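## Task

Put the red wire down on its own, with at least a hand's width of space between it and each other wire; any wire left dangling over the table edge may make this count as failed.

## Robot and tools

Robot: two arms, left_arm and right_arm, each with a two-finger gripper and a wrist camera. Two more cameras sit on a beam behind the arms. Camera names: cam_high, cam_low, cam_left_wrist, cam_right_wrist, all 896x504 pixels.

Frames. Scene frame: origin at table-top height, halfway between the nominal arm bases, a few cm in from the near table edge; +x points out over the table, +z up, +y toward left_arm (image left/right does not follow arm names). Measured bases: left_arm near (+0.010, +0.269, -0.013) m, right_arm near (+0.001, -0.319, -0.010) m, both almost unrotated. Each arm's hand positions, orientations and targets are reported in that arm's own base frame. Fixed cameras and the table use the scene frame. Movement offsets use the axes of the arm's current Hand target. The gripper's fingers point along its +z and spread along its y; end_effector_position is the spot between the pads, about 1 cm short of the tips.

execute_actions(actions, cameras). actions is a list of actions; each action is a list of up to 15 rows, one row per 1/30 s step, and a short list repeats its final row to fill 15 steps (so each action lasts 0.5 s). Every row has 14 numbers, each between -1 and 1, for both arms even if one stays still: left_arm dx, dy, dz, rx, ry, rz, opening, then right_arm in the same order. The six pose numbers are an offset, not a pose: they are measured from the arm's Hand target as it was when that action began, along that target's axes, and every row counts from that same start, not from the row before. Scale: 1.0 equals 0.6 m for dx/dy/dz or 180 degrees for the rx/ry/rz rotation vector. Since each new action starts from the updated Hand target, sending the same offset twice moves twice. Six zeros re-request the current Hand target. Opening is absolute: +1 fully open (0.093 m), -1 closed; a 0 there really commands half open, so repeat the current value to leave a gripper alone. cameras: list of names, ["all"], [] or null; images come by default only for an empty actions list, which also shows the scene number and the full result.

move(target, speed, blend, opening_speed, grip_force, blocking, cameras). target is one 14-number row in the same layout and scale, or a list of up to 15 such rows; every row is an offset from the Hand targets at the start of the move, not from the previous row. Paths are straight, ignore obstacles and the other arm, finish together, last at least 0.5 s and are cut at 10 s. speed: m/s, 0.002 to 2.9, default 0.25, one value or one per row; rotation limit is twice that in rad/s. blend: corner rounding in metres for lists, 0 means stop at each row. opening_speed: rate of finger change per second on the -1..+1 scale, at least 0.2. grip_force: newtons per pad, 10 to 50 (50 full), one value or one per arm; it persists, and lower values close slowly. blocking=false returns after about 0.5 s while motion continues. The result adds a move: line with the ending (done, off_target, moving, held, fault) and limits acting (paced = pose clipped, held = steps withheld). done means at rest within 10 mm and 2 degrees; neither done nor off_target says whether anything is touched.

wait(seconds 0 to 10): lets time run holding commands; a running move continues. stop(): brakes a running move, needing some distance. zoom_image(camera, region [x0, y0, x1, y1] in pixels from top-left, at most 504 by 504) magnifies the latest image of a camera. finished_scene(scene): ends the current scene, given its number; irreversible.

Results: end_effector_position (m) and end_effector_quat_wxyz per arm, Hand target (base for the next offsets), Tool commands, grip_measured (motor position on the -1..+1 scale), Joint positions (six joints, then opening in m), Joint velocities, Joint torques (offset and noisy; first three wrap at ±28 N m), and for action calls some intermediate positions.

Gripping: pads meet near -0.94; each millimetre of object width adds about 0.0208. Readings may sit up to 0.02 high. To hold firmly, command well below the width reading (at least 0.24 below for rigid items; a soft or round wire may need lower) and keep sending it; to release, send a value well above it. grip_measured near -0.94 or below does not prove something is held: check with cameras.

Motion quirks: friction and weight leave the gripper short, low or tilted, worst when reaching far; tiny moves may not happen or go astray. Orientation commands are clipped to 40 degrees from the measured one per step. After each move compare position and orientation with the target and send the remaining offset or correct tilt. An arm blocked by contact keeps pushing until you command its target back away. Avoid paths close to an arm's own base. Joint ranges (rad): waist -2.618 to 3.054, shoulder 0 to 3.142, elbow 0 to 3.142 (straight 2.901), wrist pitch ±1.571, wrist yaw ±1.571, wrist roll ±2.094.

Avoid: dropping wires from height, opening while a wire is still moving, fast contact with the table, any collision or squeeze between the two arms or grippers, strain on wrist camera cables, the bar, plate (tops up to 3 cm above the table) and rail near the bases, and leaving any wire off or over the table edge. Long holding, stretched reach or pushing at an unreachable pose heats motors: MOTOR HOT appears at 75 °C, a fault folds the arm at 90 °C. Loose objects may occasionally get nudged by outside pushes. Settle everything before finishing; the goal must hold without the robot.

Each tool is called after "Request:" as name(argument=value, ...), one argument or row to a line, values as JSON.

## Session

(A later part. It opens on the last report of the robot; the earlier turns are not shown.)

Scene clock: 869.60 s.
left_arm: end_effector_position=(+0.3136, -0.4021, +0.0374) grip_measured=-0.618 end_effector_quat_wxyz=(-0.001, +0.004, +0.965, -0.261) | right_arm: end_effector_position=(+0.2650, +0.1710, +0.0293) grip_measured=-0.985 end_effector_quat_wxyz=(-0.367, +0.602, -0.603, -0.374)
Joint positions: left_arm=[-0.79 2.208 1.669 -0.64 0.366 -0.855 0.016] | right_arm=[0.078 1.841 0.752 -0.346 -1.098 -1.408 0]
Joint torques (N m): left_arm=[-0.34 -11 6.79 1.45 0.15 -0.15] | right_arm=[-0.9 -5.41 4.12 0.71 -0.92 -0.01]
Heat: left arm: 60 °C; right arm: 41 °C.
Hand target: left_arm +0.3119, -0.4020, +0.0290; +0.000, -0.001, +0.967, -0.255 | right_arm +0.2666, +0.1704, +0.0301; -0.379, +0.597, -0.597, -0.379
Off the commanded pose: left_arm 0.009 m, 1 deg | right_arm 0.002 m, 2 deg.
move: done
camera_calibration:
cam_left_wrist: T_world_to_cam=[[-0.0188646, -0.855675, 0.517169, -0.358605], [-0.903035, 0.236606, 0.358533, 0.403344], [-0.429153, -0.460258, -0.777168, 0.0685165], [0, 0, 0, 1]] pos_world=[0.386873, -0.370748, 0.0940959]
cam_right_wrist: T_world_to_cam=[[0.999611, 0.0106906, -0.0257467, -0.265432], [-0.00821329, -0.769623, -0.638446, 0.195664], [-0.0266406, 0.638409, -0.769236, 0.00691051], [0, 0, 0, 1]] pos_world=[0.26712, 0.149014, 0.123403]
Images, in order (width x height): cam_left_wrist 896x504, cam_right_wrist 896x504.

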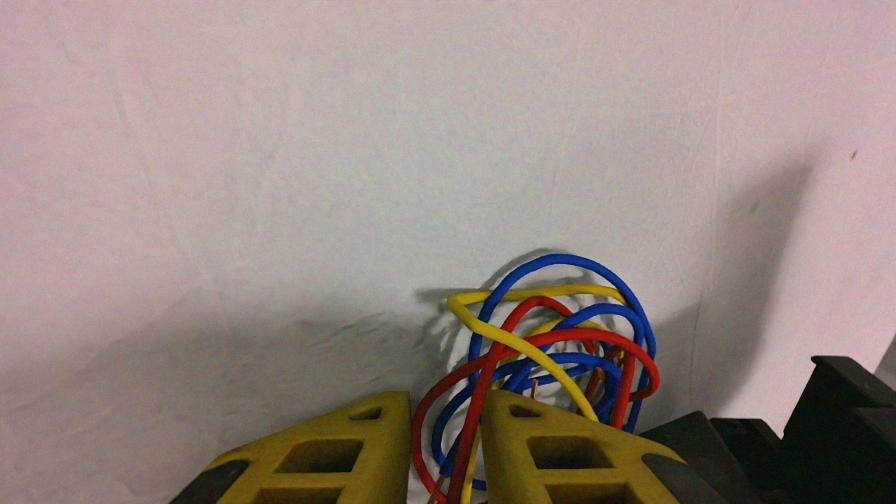

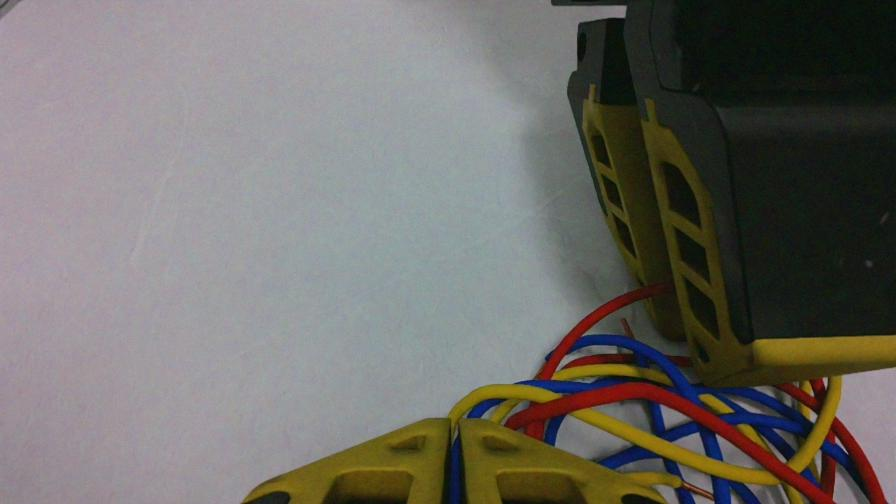

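Request:
move(
  target=[0,0,0,0,0,0,-1,0,0,0,0,0,0,-1],
  opening_speed=0.4,
  cameras=["cam_left_wrist","cam_right_wrist"],
)

Request:
zoom_image(
  camera="cam_left_wrist",
  region=[330, 200, 590, 460],
)

Scene clock: 876.00 s.
left_arm: end_effector_position=(+0.3142, -0.4026, +0.0378) grip_measured=-0.978 end_effector_quat_wxyz=(+0.001, +0.004, +0.965, -0.263) | right_arm: end_effector_position=(+0.2650, +0.1710, +0.0294) grip_measured=-0.985 end_effector_quat_wxyz=(-0.367, +0.602, -0.603, -0.374)
Joint positions: left_arm=[-0.79 2.208 1.669 -0.636 0.366 -0.855 0] | right_arm=[0.078 1.841 0.752 -0.346 -1.099 -1.408 0]
Joint torques (N m): left_arm=[-0.34 -11.23 6.75 1.43 0.1 -0.11] | right_arm=[-0.68 -5.65 4.42 0.71 -0.92 -0.01]
Heat: left arm: 61 °C; right arm: 41 °C.
Hand target: left_arm +0.3119, -0.4020, +0.0290; +0.000, -0.001, +0.967, -0.255 | right_arm +0.2666, +0.1704, +0.0301; -0.379, +0.597, -0.597, -0.379
Off the commanded pose: left_arm 0.009 m, 1 deg | right_arm 0.002 m, 2 deg.
move: done
camera_calibration:
cam_left_wrist: T_world_to_cam=[[-0.0198788, -0.854265, 0.519457, -0.358441], [-0.904015, 0.237273, 0.355609, 0.404553], [-0.427037, -0.462528, -0.776986, 0.067136], [0, 0, 0, 1]] pos_world=[0.387266, -0.371141, 0.0944956]
cam_right_wrist: T_world_to_cam=[[0.999621, 0.0106669, -0.0253826, -0.265475], [-0.00800861, -0.76939, -0.638729, 0.19561], [-0.0263423, 0.63869, -0.769013, 0.00676269], [0, 0, 0, 1]] pos_world=[0.267119, 0.149013, 0.123404]
Images, in order (width x height): cam_left_wrist 896x504, cam_right_wrist 896x504.

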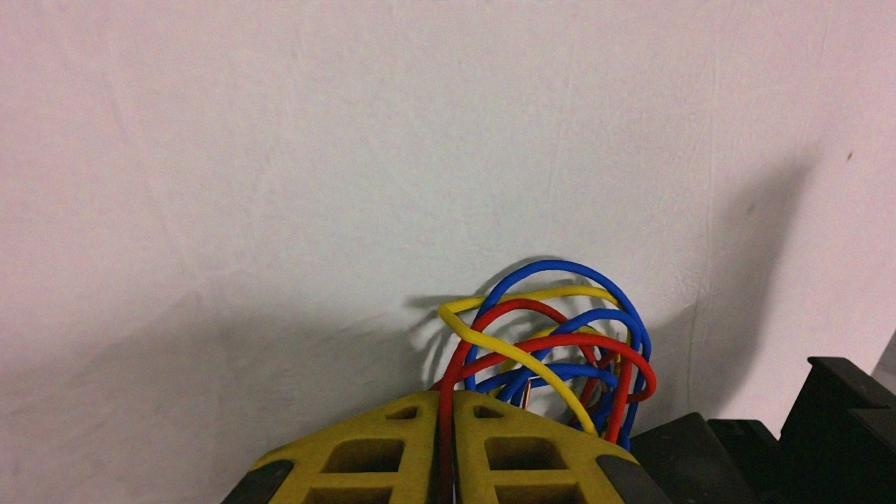

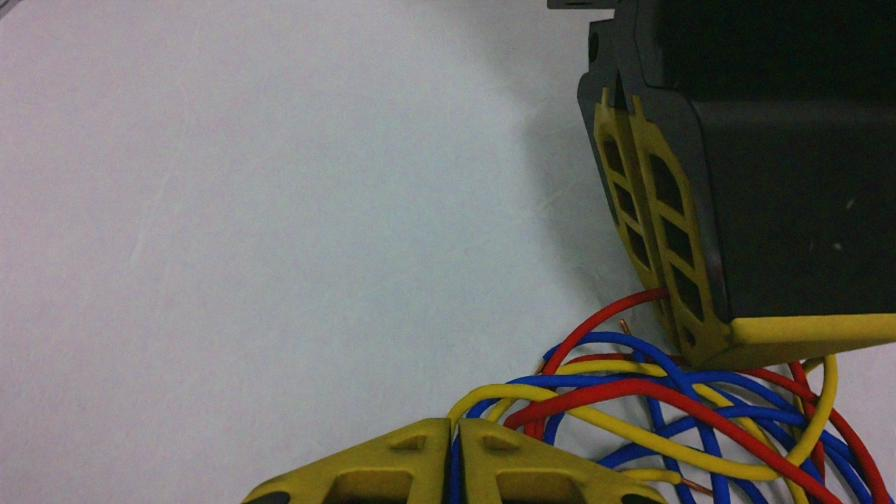

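Scaled by 1.938 from the camera's 896x504 image, which has a finer 1280x720 frame.

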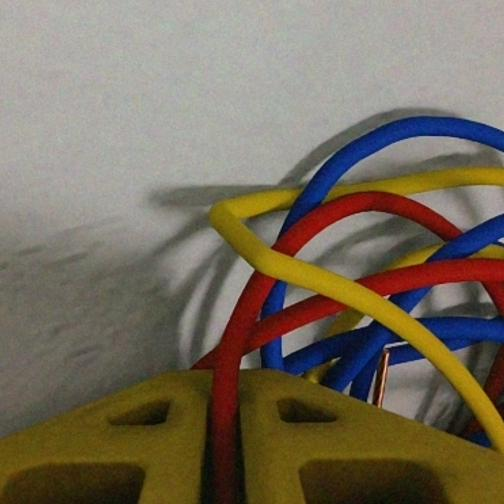

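Request:
move(
  target=[0,0.0777,-0.199,0,0,0,-1,0,0,0,0,0,0,-1],
  speed=0.06,
  cameras=["all"],
)

Request:
zoom_image(
  camera="cam_right_wrist",
  region=[392, 200, 896, 504],
)

Request:
zoom_image(
  camera="cam_low",
  region=[340, 200, 480, 320],
)

Scene clock: 885.53 s.
left_arm: end_effector_position=(+0.3124, -0.3080, +0.0984) grip_measured=-0.978 end_effector_quat_wxyz=(-0.011, -0.005, +0.969, -0.249) | right_arm: end_effector_position=(+0.2661, +0.1724, +0.0321) grip_measured=-0.985 end_effector_quat_wxyz=(-0.375, +0.601, -0.597, -0.377)
Joint positions: left_arm=[-0.624 1.952 1.546 -0.869 0.413 -0.696 0] | right_arm=[0.078 1.841 0.752 -0.336 -1.115 -1.409 0]
Joint torques (N m): left_arm=[0.96 -13.38 6.75 1.02 0.28 0.14] | right_arm=[-0.61 -5.49 4.23 0.61 -0.68 0]
Heat: left arm: 62 °C; right arm: 41 °C.
Hand target: left_arm +0.3117, -0.3026, +0.1099; +0.000, -0.001, +0.967, -0.254 | right_arm +0.2666, +0.1704, +0.0301; -0.379, +0.597, -0.597, -0.379
Off the commanded pose: left_arm 0.013 m, 1 deg | right_arm 0.003 m, 1 deg.
move: off_target (left_arm)
camera_calibration:
cam_left_wrist: T_world_to_cam=[[0.00336422, -0.869251, 0.49436, -0.318604], [-0.896789, 0.216108, 0.386092, 0.347069], [-0.442446, -0.444636, -0.778807, 0.167685], [0, 0, 0, 1]] pos_world=[0.386511, -0.277392, 0.154099]
cam_right_wrist: T_world_to_cam=[[0.999785, 0.0137161, -0.0155574, -0.267418], [0.000255443, -0.758187, -0.652037, 0.194709], [-0.0207389, 0.651893, -0.758028, 0.00387117], [0, 0, 0, 1]] pos_world=[0.267391, 0.14877, 0.125731]

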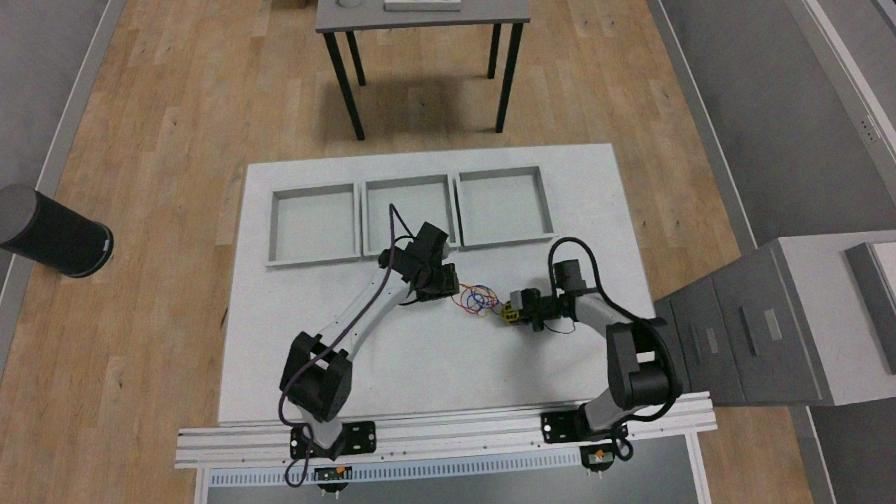

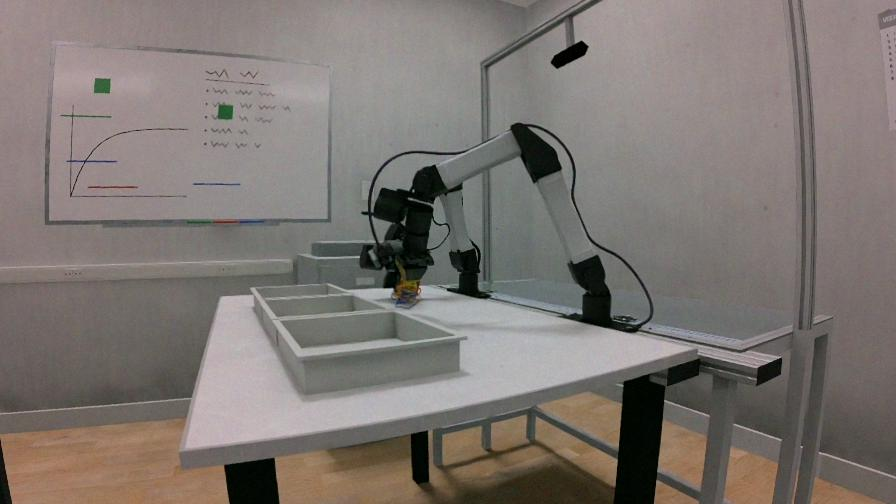

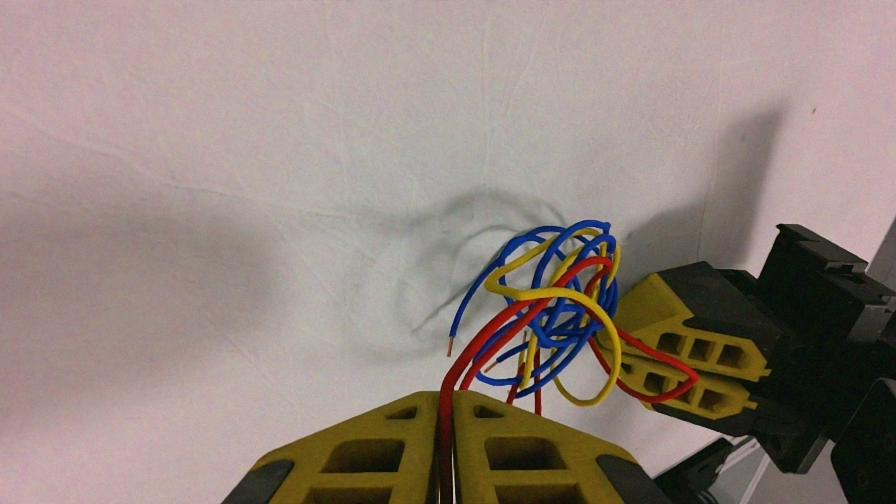

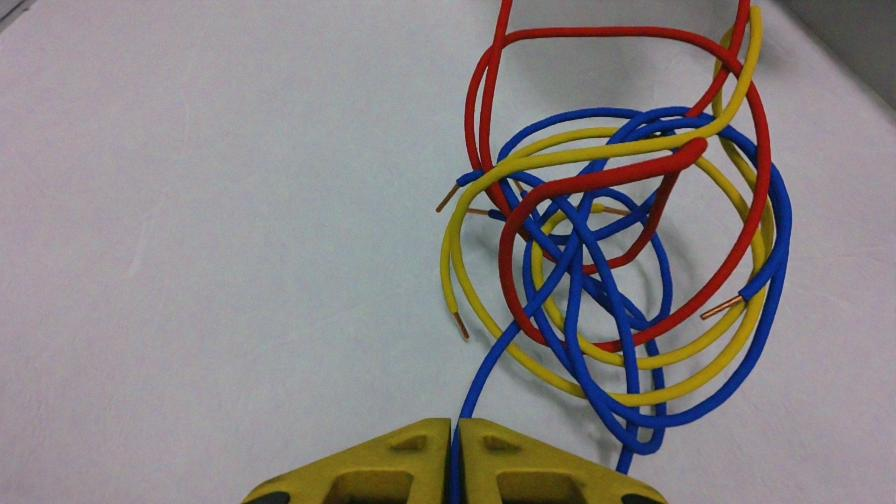

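Scaled by 1.000.

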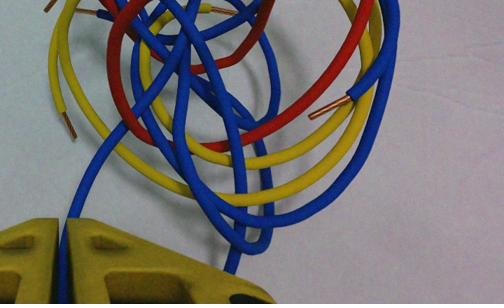

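Scaled by 3.600 from the camera's 896x504 image, which has a finer 1280x720 frame.

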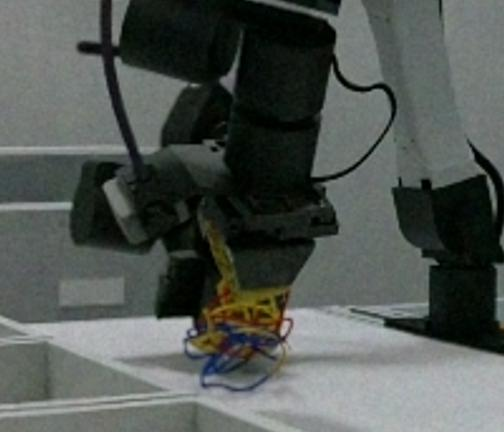

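Request:
move(
  target=[0.05,0.0033,-0.194,0,0,0,-1,0,0,0,0,0,0,-1],
  speed=0.07,
  cameras=["all"],
)

Request:
zoom_image(
  camera="cam_low",
  region=[340, 200, 480, 320],
)

Scene clock: 892.00 s.
left_arm: end_effector_position=(+0.2792, -0.2435, +0.1879) grip_measured=-0.978 end_effector_quat_wxyz=(-0.023, -0.011, +0.971, -0.236) | right_arm: end_effector_position=(+0.2659, +0.1728, +0.0330) grip_measured=-0.985 end_effector_quat_wxyz=(-0.376, +0.600, -0.595, -0.379)
Joint positions: left_arm=[-0.526 1.743 1.646 -1.256 0.431 -0.596 0] | right_arm=[0.078 1.841 0.752 -0.336 -1.122 -1.409 0]
Joint torques (N m): left_arm=[0.85 -10.62 11.47 0.77 0.36 0.16] | right_arm=[-0.95 -5.14 4.18 0.59 -0.62 0]
Heat: left arm: 62 °C; right arm: 41 °C.
Hand target: left_arm +0.2818, -0.2436, +0.2103; +0.000, +0.000, +0.967, -0.254 | right_arm +0.2665, +0.1704, +0.0301; -0.379, +0.597, -0.597, -0.379
Off the commanded pose: left_arm 0.022 m, 4 deg | right_arm 0.004 m, 0 deg.
move: off_target (left_arm)
camera_calibration:
cam_left_wrist: T_world_to_cam=[[0.0206782, -0.88121, 0.472273, -0.310204], [-0.886675, 0.202087, 0.415894, 0.257014], [-0.46193, -0.427353, -0.777168, 0.260792], [0, 0, 0, 1]] pos_world=[0.35477, -0.213844, 0.24229]
cam_right_wrist: T_world_to_cam=[[0.999766, 0.0146973, -0.0159008, -0.2674], [0.00064488, -0.754235, -0.656604, 0.194958], [-0.0216433, 0.65644, -0.754068, 0.00368479], [0, 0, 0, 1]] pos_world=[0.267292, 0.148555, 0.126537]

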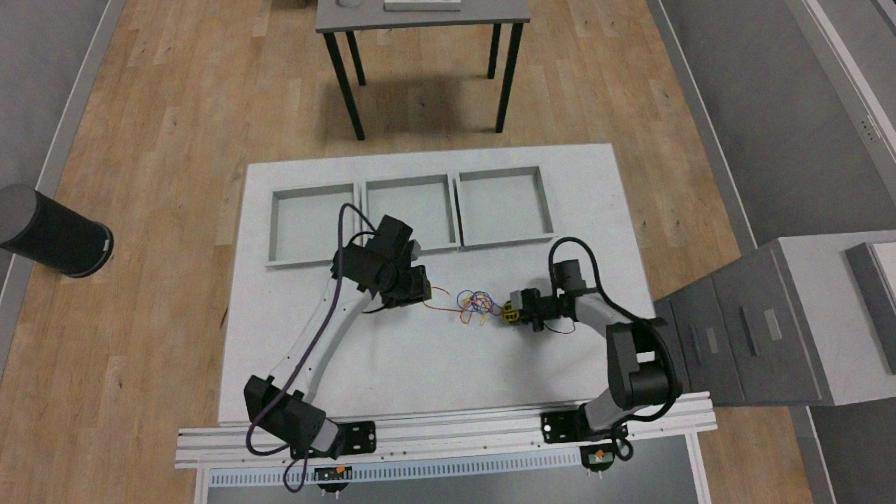

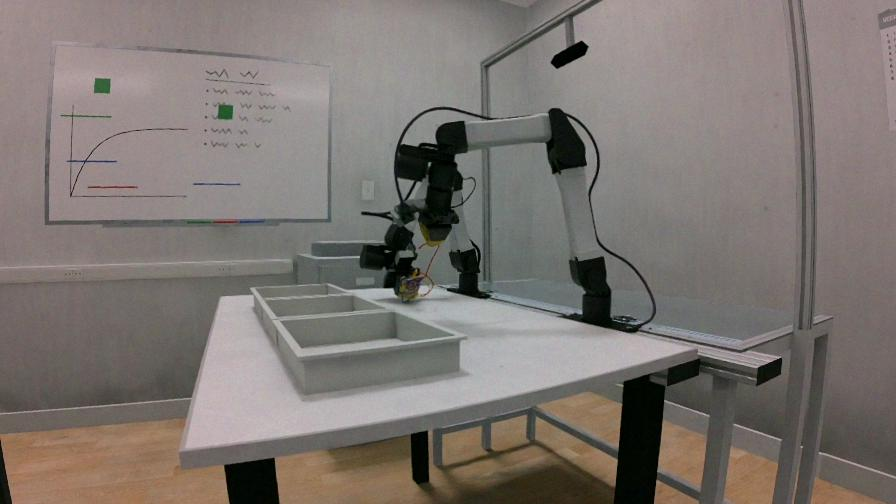

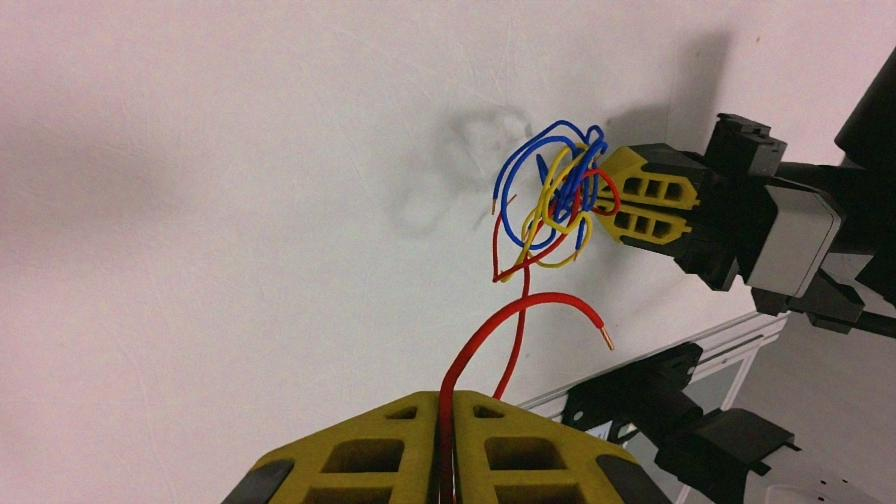

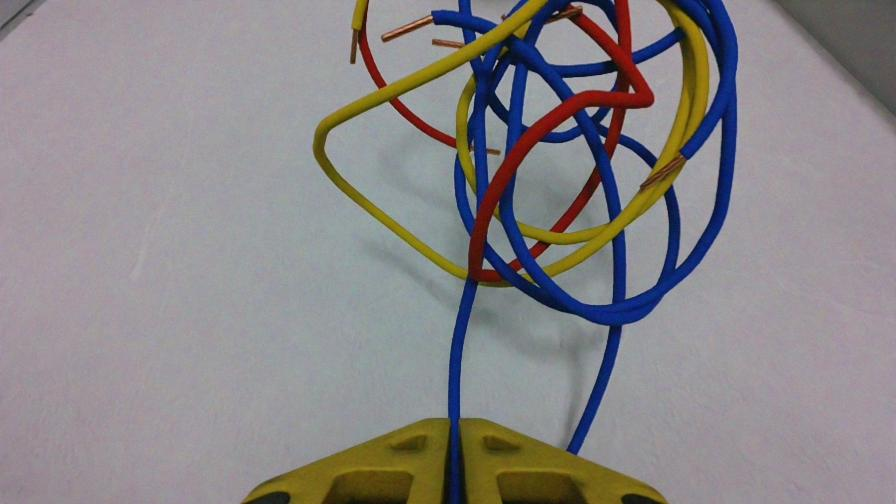

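Scaled by 3.600 from the camera's 896x504 image, which has a finer 1280x720 frame.

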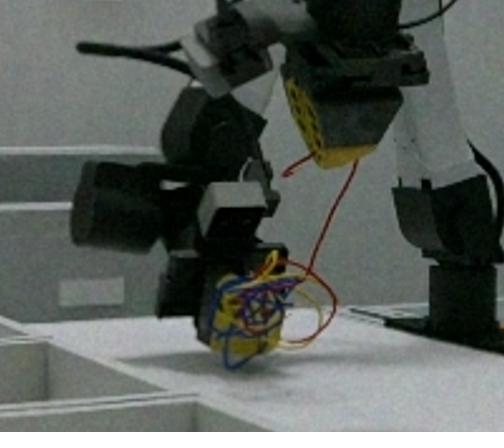

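Request:
move(
  target=[0,0.1027,-0.1555,0,0,0,-1,0,0,0,0,0,0,-1],
  speed=0.07,
  cameras=["all"],
)

Request:
zoom_image(
  camera="cam_low",
  region=[340, 180, 480, 320],
)

Scene clock: 899.00 s.
left_arm: end_effector_position=(+0.2833, -0.1484, +0.2447) grip_measured=-0.978 end_effector_quat_wxyz=(-0.004, -0.014, +0.967, -0.256) | right_arm: end_effector_position=(+0.2655, +0.1740, +0.0356) grip_measured=-0.985 end_effector_quat_wxyz=(-0.381, +0.598, -0.592, -0.385)
Joint positions: left_arm=[-0.225 1.667 1.784 -1.563 0.504 -0.286 0] | right_arm=[0.078 1.841 0.752 -0.336 -1.139 -1.41 0]
Joint torques (N m): left_arm=[1.2 -9.4 10 0.65 0.31 0.16] | right_arm=[-0.81 -5.53 4.21 0.59 -0.46 -0.05]
Heat: left arm: 62 °C; right arm: 41 °C.
Hand target: left_arm +0.2817, -0.1441, +0.2612; +0.000, +0.000, +0.967, -0.255 | right_arm +0.2665, +0.1704, +0.0300; -0.379, +0.597, -0.597, -0.379
Off the commanded pose: left_arm 0.017 m, 2 deg | right_arm 0.007 m, 1 deg.
joint sent to its limit (left arm) — joint 4 (wrist pitch), lower limit. The joint targets still meet the commanded pose.
move: off_target (left_arm)
camera_calibration:
cam_left_wrist: T_world_to_cam=[[0.0170629, -0.861522, 0.507433, -0.25791], [-0.904068, 0.203468, 0.375849, 0.232699], [-0.427049, -0.465167, -0.775403, 0.331538], [0, 0, 0, 1]] pos_world=[0.356359, -0.115322, 0.300487]
cam_right_wrist: T_world_to_cam=[[0.999706, 0.0176665, -0.0166009, -0.267296], [0.00201518, -0.742977, -0.669314, 0.195689], [-0.0241585, 0.669084, -0.742794, 0.00284233], [0, 0, 0, 1]] pos_world=[0.266892, 0.148213, 0.128652]

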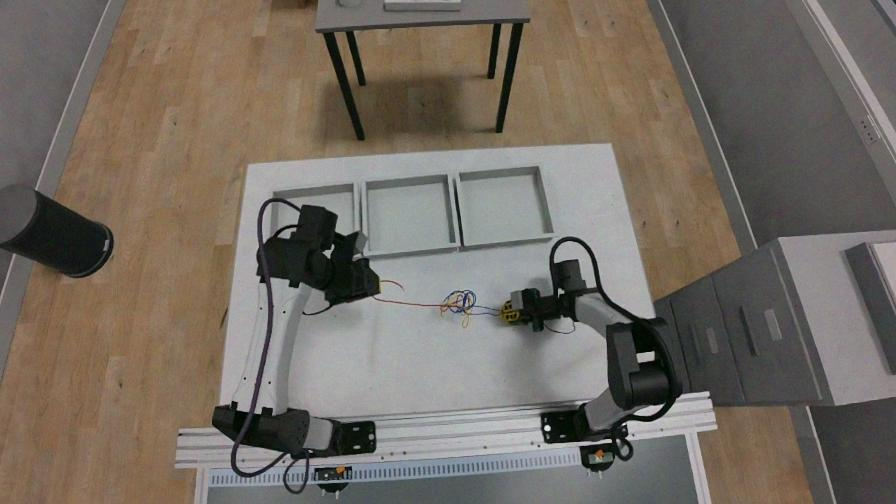

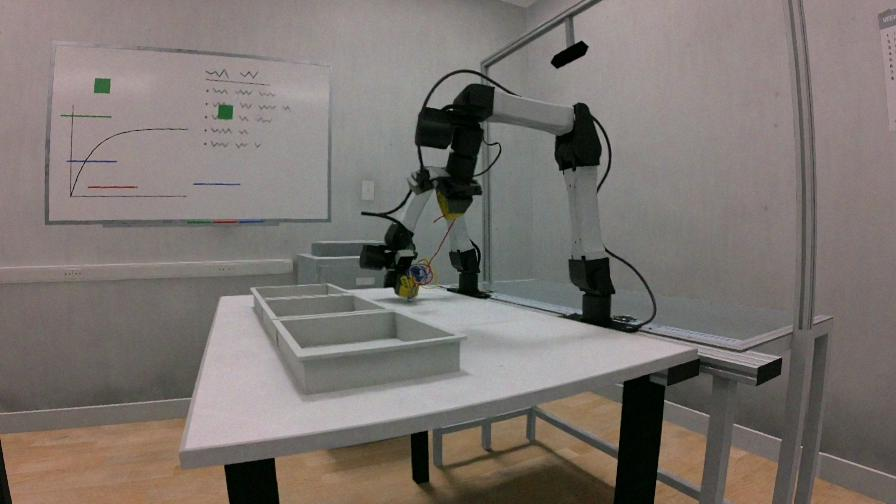

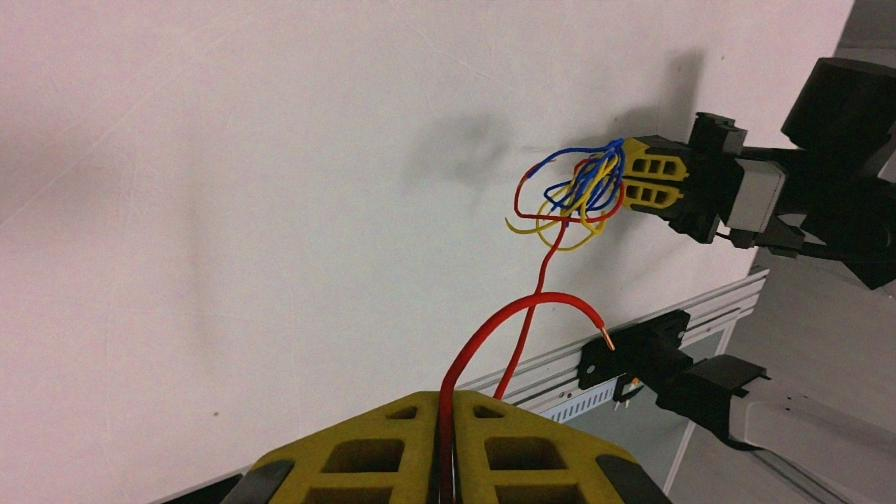

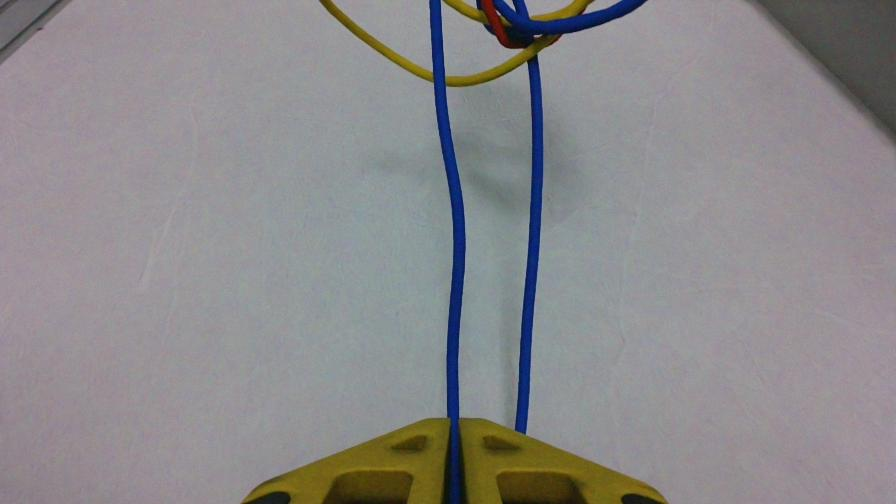

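Scaled by 3.600 from the camera's 896x504 image, which has a finer 1280x720 frame.

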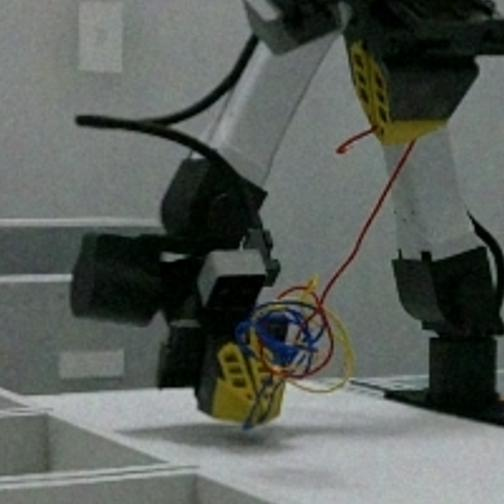

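Request:
move(
  target=[0,0.1443,-0.0833,0,0,0,-1,0,0,0,0,0,0,-1],
  speed=0.07,
  cameras=["all"],
)

Request:
zoom_image(
  camera="cam_low",
  region=[340, 180, 480, 320],
)

Scene clock: 905.37 s.
left_arm: end_effector_position=(+0.2874, -0.0455, +0.2589) grip_measured=-0.978 end_effector_quat_wxyz=(+0.097, -0.035, +0.962, -0.254) | right_arm: end_effector_position=(+0.2656, +0.1736, +0.0347) grip_measured=-0.985 end_effector_quat_wxyz=(-0.379, +0.599, -0.593, -0.383)
Joint positions: left_arm=[0.14 1.539 1.699 -1.574 0.53 0.025 0] | right_arm=[0.078 1.841 0.752 -0.336 -1.133 -1.41 0]
Joint torques (N m): left_arm=[0.59 -7.61 5.86 0.82 0.35 0.2] | right_arm=[-0.72 -5.23 4.37 0.62 -0.47 -0.01]
Heat: left arm: 61 °C; right arm: 40 °C.
Hand target: left_arm +0.2816, -0.0440, +0.2621; +0.000, -0.001, +0.967, -0.255 | right_arm +0.2665, +0.1704, +0.0301; -0.379, +0.597, -0.597, -0.379
Off the commanded pose: left_arm 0.007 m, 12 deg | right_arm 0.006 m, 1 deg.
joint sent to its limit (left arm) — joint 4 (wrist pitch), lower limit. The joint targets are off in orientation, not in position.
move: off_target (left_arm)
camera_calibration:
cam_left_wrist: T_world_to_cam=[[0.00325991, -0.862866, 0.505421, -0.172124], [-0.972532, 0.114901, 0.202435, 0.270691], [-0.232748, -0.492198, -0.83879, 0.351514], [0, 0, 0, 1]] pos_world=[0.345631, -0.00660807, 0.327045]
cam_right_wrist: T_world_to_cam=[[0.999736, 0.0169406, -0.0155278, -0.267445], [0.00233176, -0.746991, -0.66483, 0.195241], [-0.0228617, 0.664618, -0.746834, 0.00307741], [0, 0, 0, 1]] pos_world=[0.266989, 0.148328, 0.127947]

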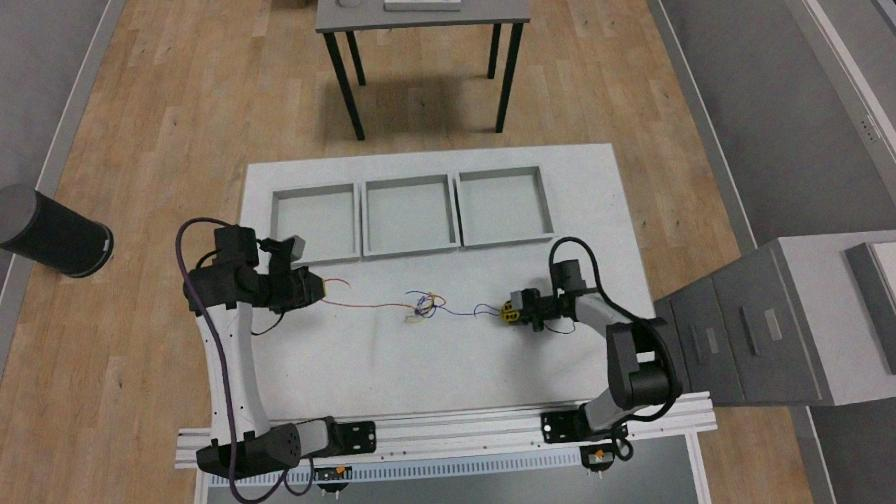

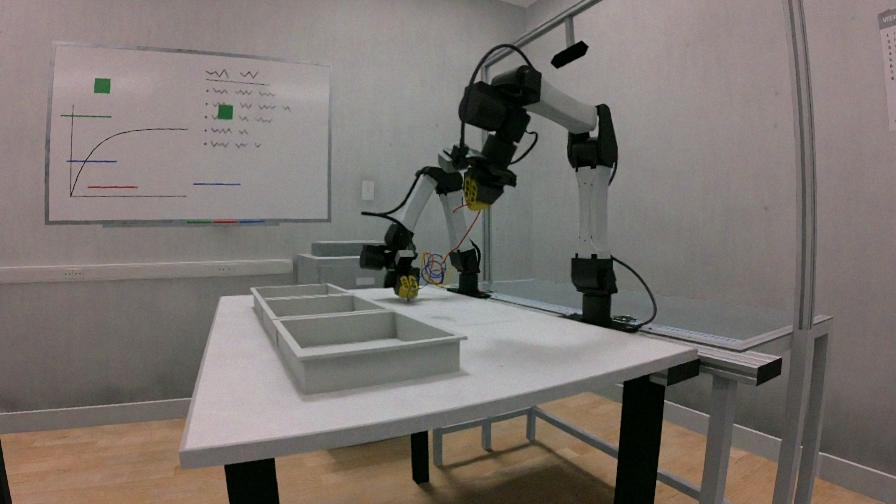

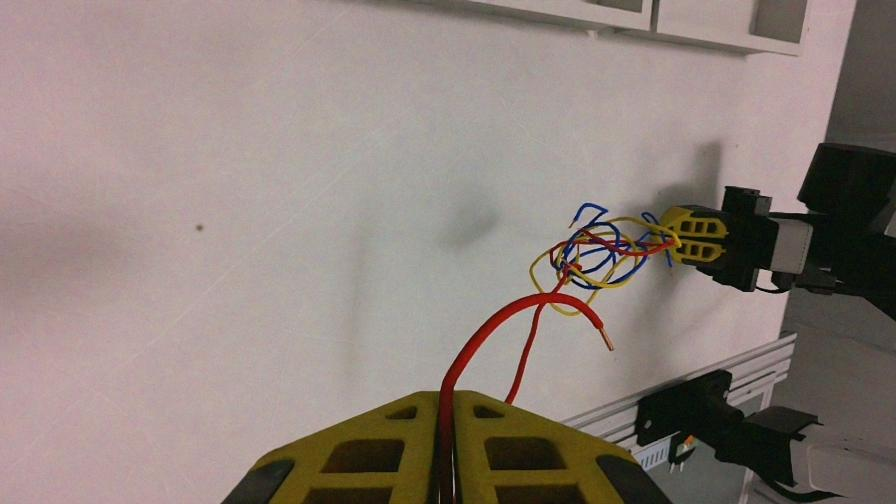

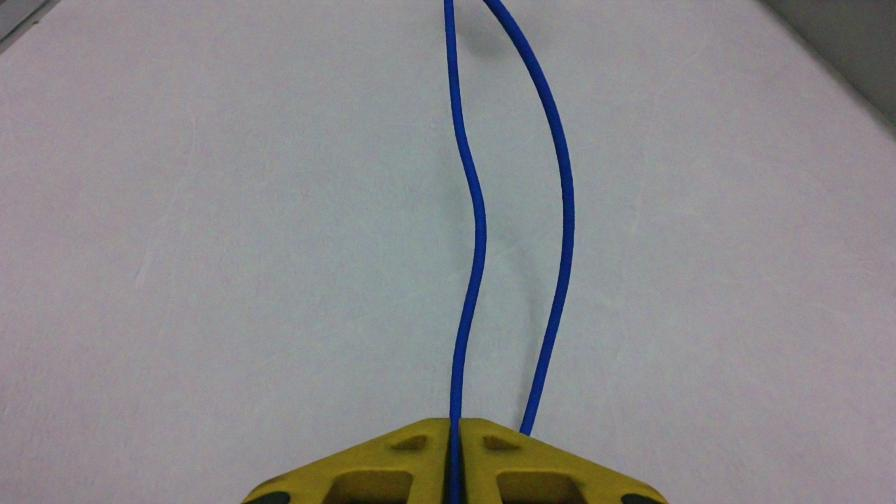

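Scaled by 3.600 from the camera's 896x504 image, which has a finer 1280x720 frame.

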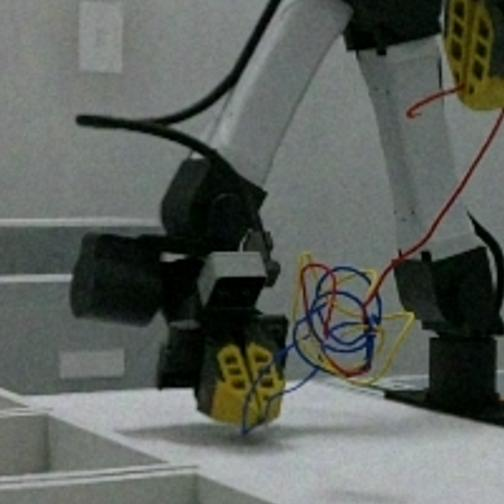

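Request:
move(
  target=[0,0.1155,-0.0667,0,0,0,-1,0,0,0,0,0,0,-1],
  speed=0.06,
  cameras=["all"],
)

Request:
zoom_image(
  camera="cam_low",
  region=[380, 140, 560, 320],
)

Request:
zoom_image(
  camera="cam_left_wrist",
  region=[440, 150, 780, 420],
)

Scene clock: 912.90 s.
left_arm: end_effector_position=(+0.2817, +0.0277, +0.2575) grip_measured=-0.978 end_effector_quat_wxyz=(+0.145, -0.054, +0.961, -0.227) | right_arm: end_effector_position=(+0.2654, +0.1741, +0.0357) grip_measured=-0.985 end_effector_quat_wxyz=(-0.381, +0.598, -0.591, -0.385)
Joint positions: left_arm=[0.404 1.527 1.683 -1.595 0.532 0.257 0] | right_arm=[0.078 1.841 0.752 -0.336 -1.139 -1.41 0]
Joint torques (N m): left_arm=[1.51 -6.87 7.6 0.95 0.19 0.22] | right_arm=[-0.64 -5.5 4.22 0.61 -0.43 -0.02]
Heat: left arm: 60 °C; right arm: 40 °C.
Hand target: left_arm +0.2816, +0.0360, +0.2628; +0.000, -0.001, +0.967, -0.255 | right_arm +0.2665, +0.1704, +0.0301; -0.379, +0.597, -0.597, -0.379
Off the commanded pose: left_arm 0.010 m, 18 deg | right_arm 0.007 m, 1 deg.
joint read past its limit (left arm) — joint 4 (wrist pitch), lower limit.
joint sent to its limit (left arm) — joint 4 (wrist pitch), lower limit. The joint targets are off in orientation, not in position.
move: off_target (left_arm)
camera_calibration:
cam_left_wrist: T_world_to_cam=[[0.0215142, -0.88669, 0.461864, -0.101499], [-0.991228, 0.0413371, 0.125532, 0.284155], [-0.1304, -0.460513, -0.878022, 0.365363], [0, 0, 0, 1]] pos_world=[0.33149, 0.0665102, 0.332005]
cam_right_wrist: T_world_to_cam=[[0.999709, 0.0180728, -0.0159755, -0.267434], [0.00271855, -0.742493, -0.669848, 0.195566], [-0.0239677, 0.66961, -0.742326, 0.00272941], [0, 0, 0, 1]] pos_world=[0.26689, 0.148212, 0.128753]

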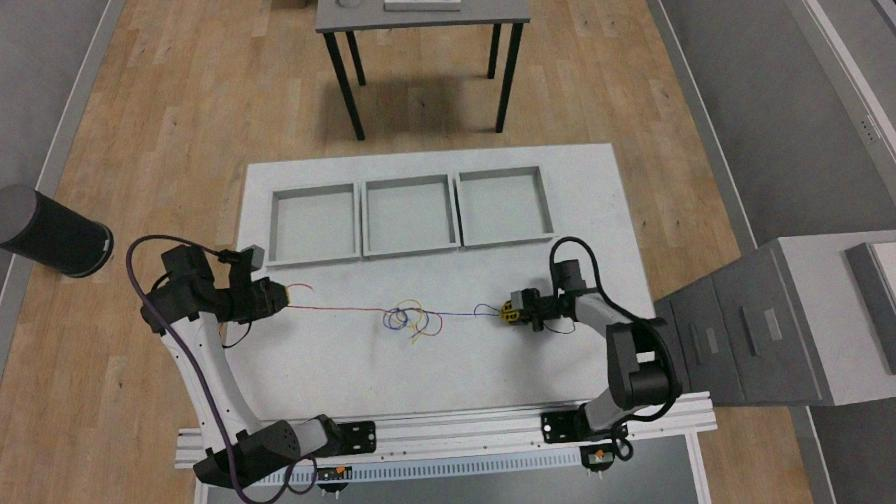

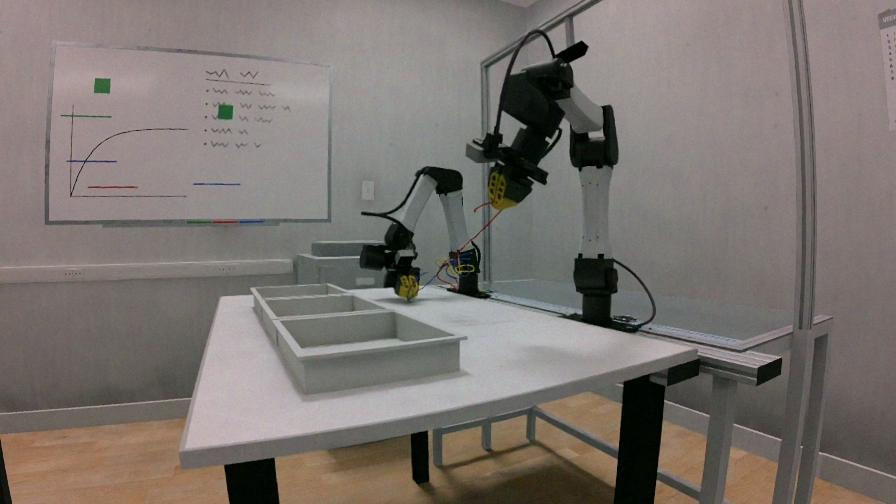

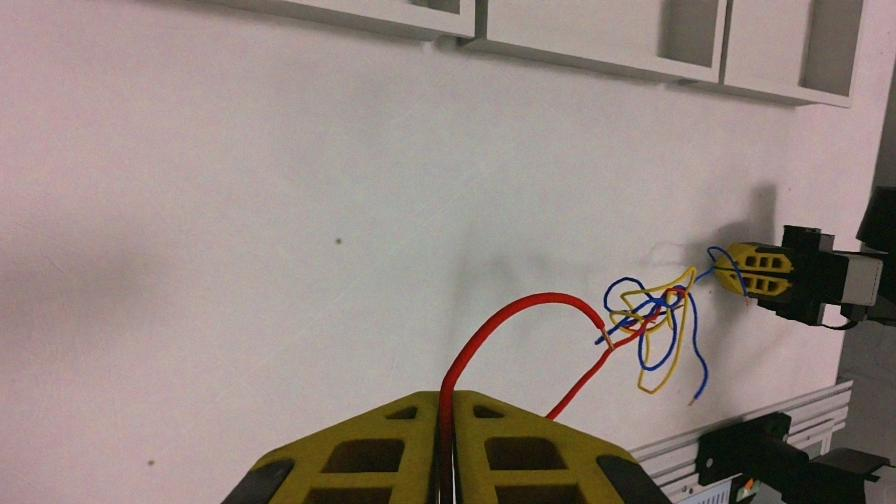

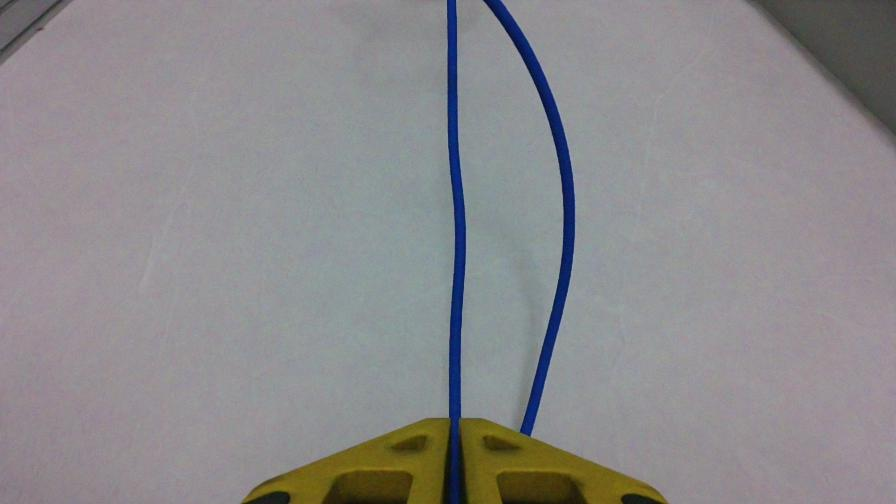

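Scaled by 2.800 from the camera's 896x504 image, which has a finer 1280x720 frame.

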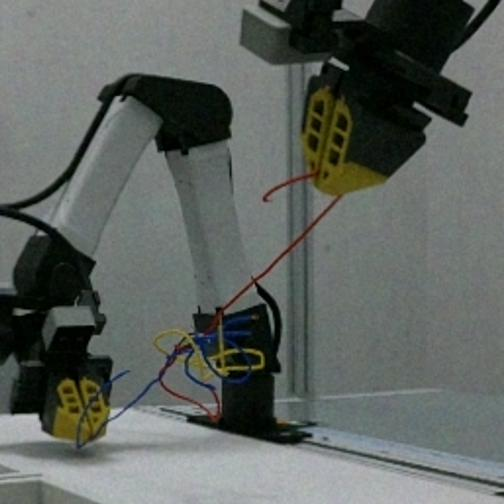

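Scaled by 1.482 from the camera's 896x504 image, which has a finer 1280x720 frame.

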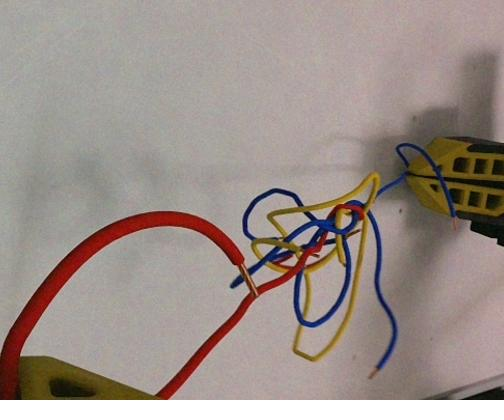

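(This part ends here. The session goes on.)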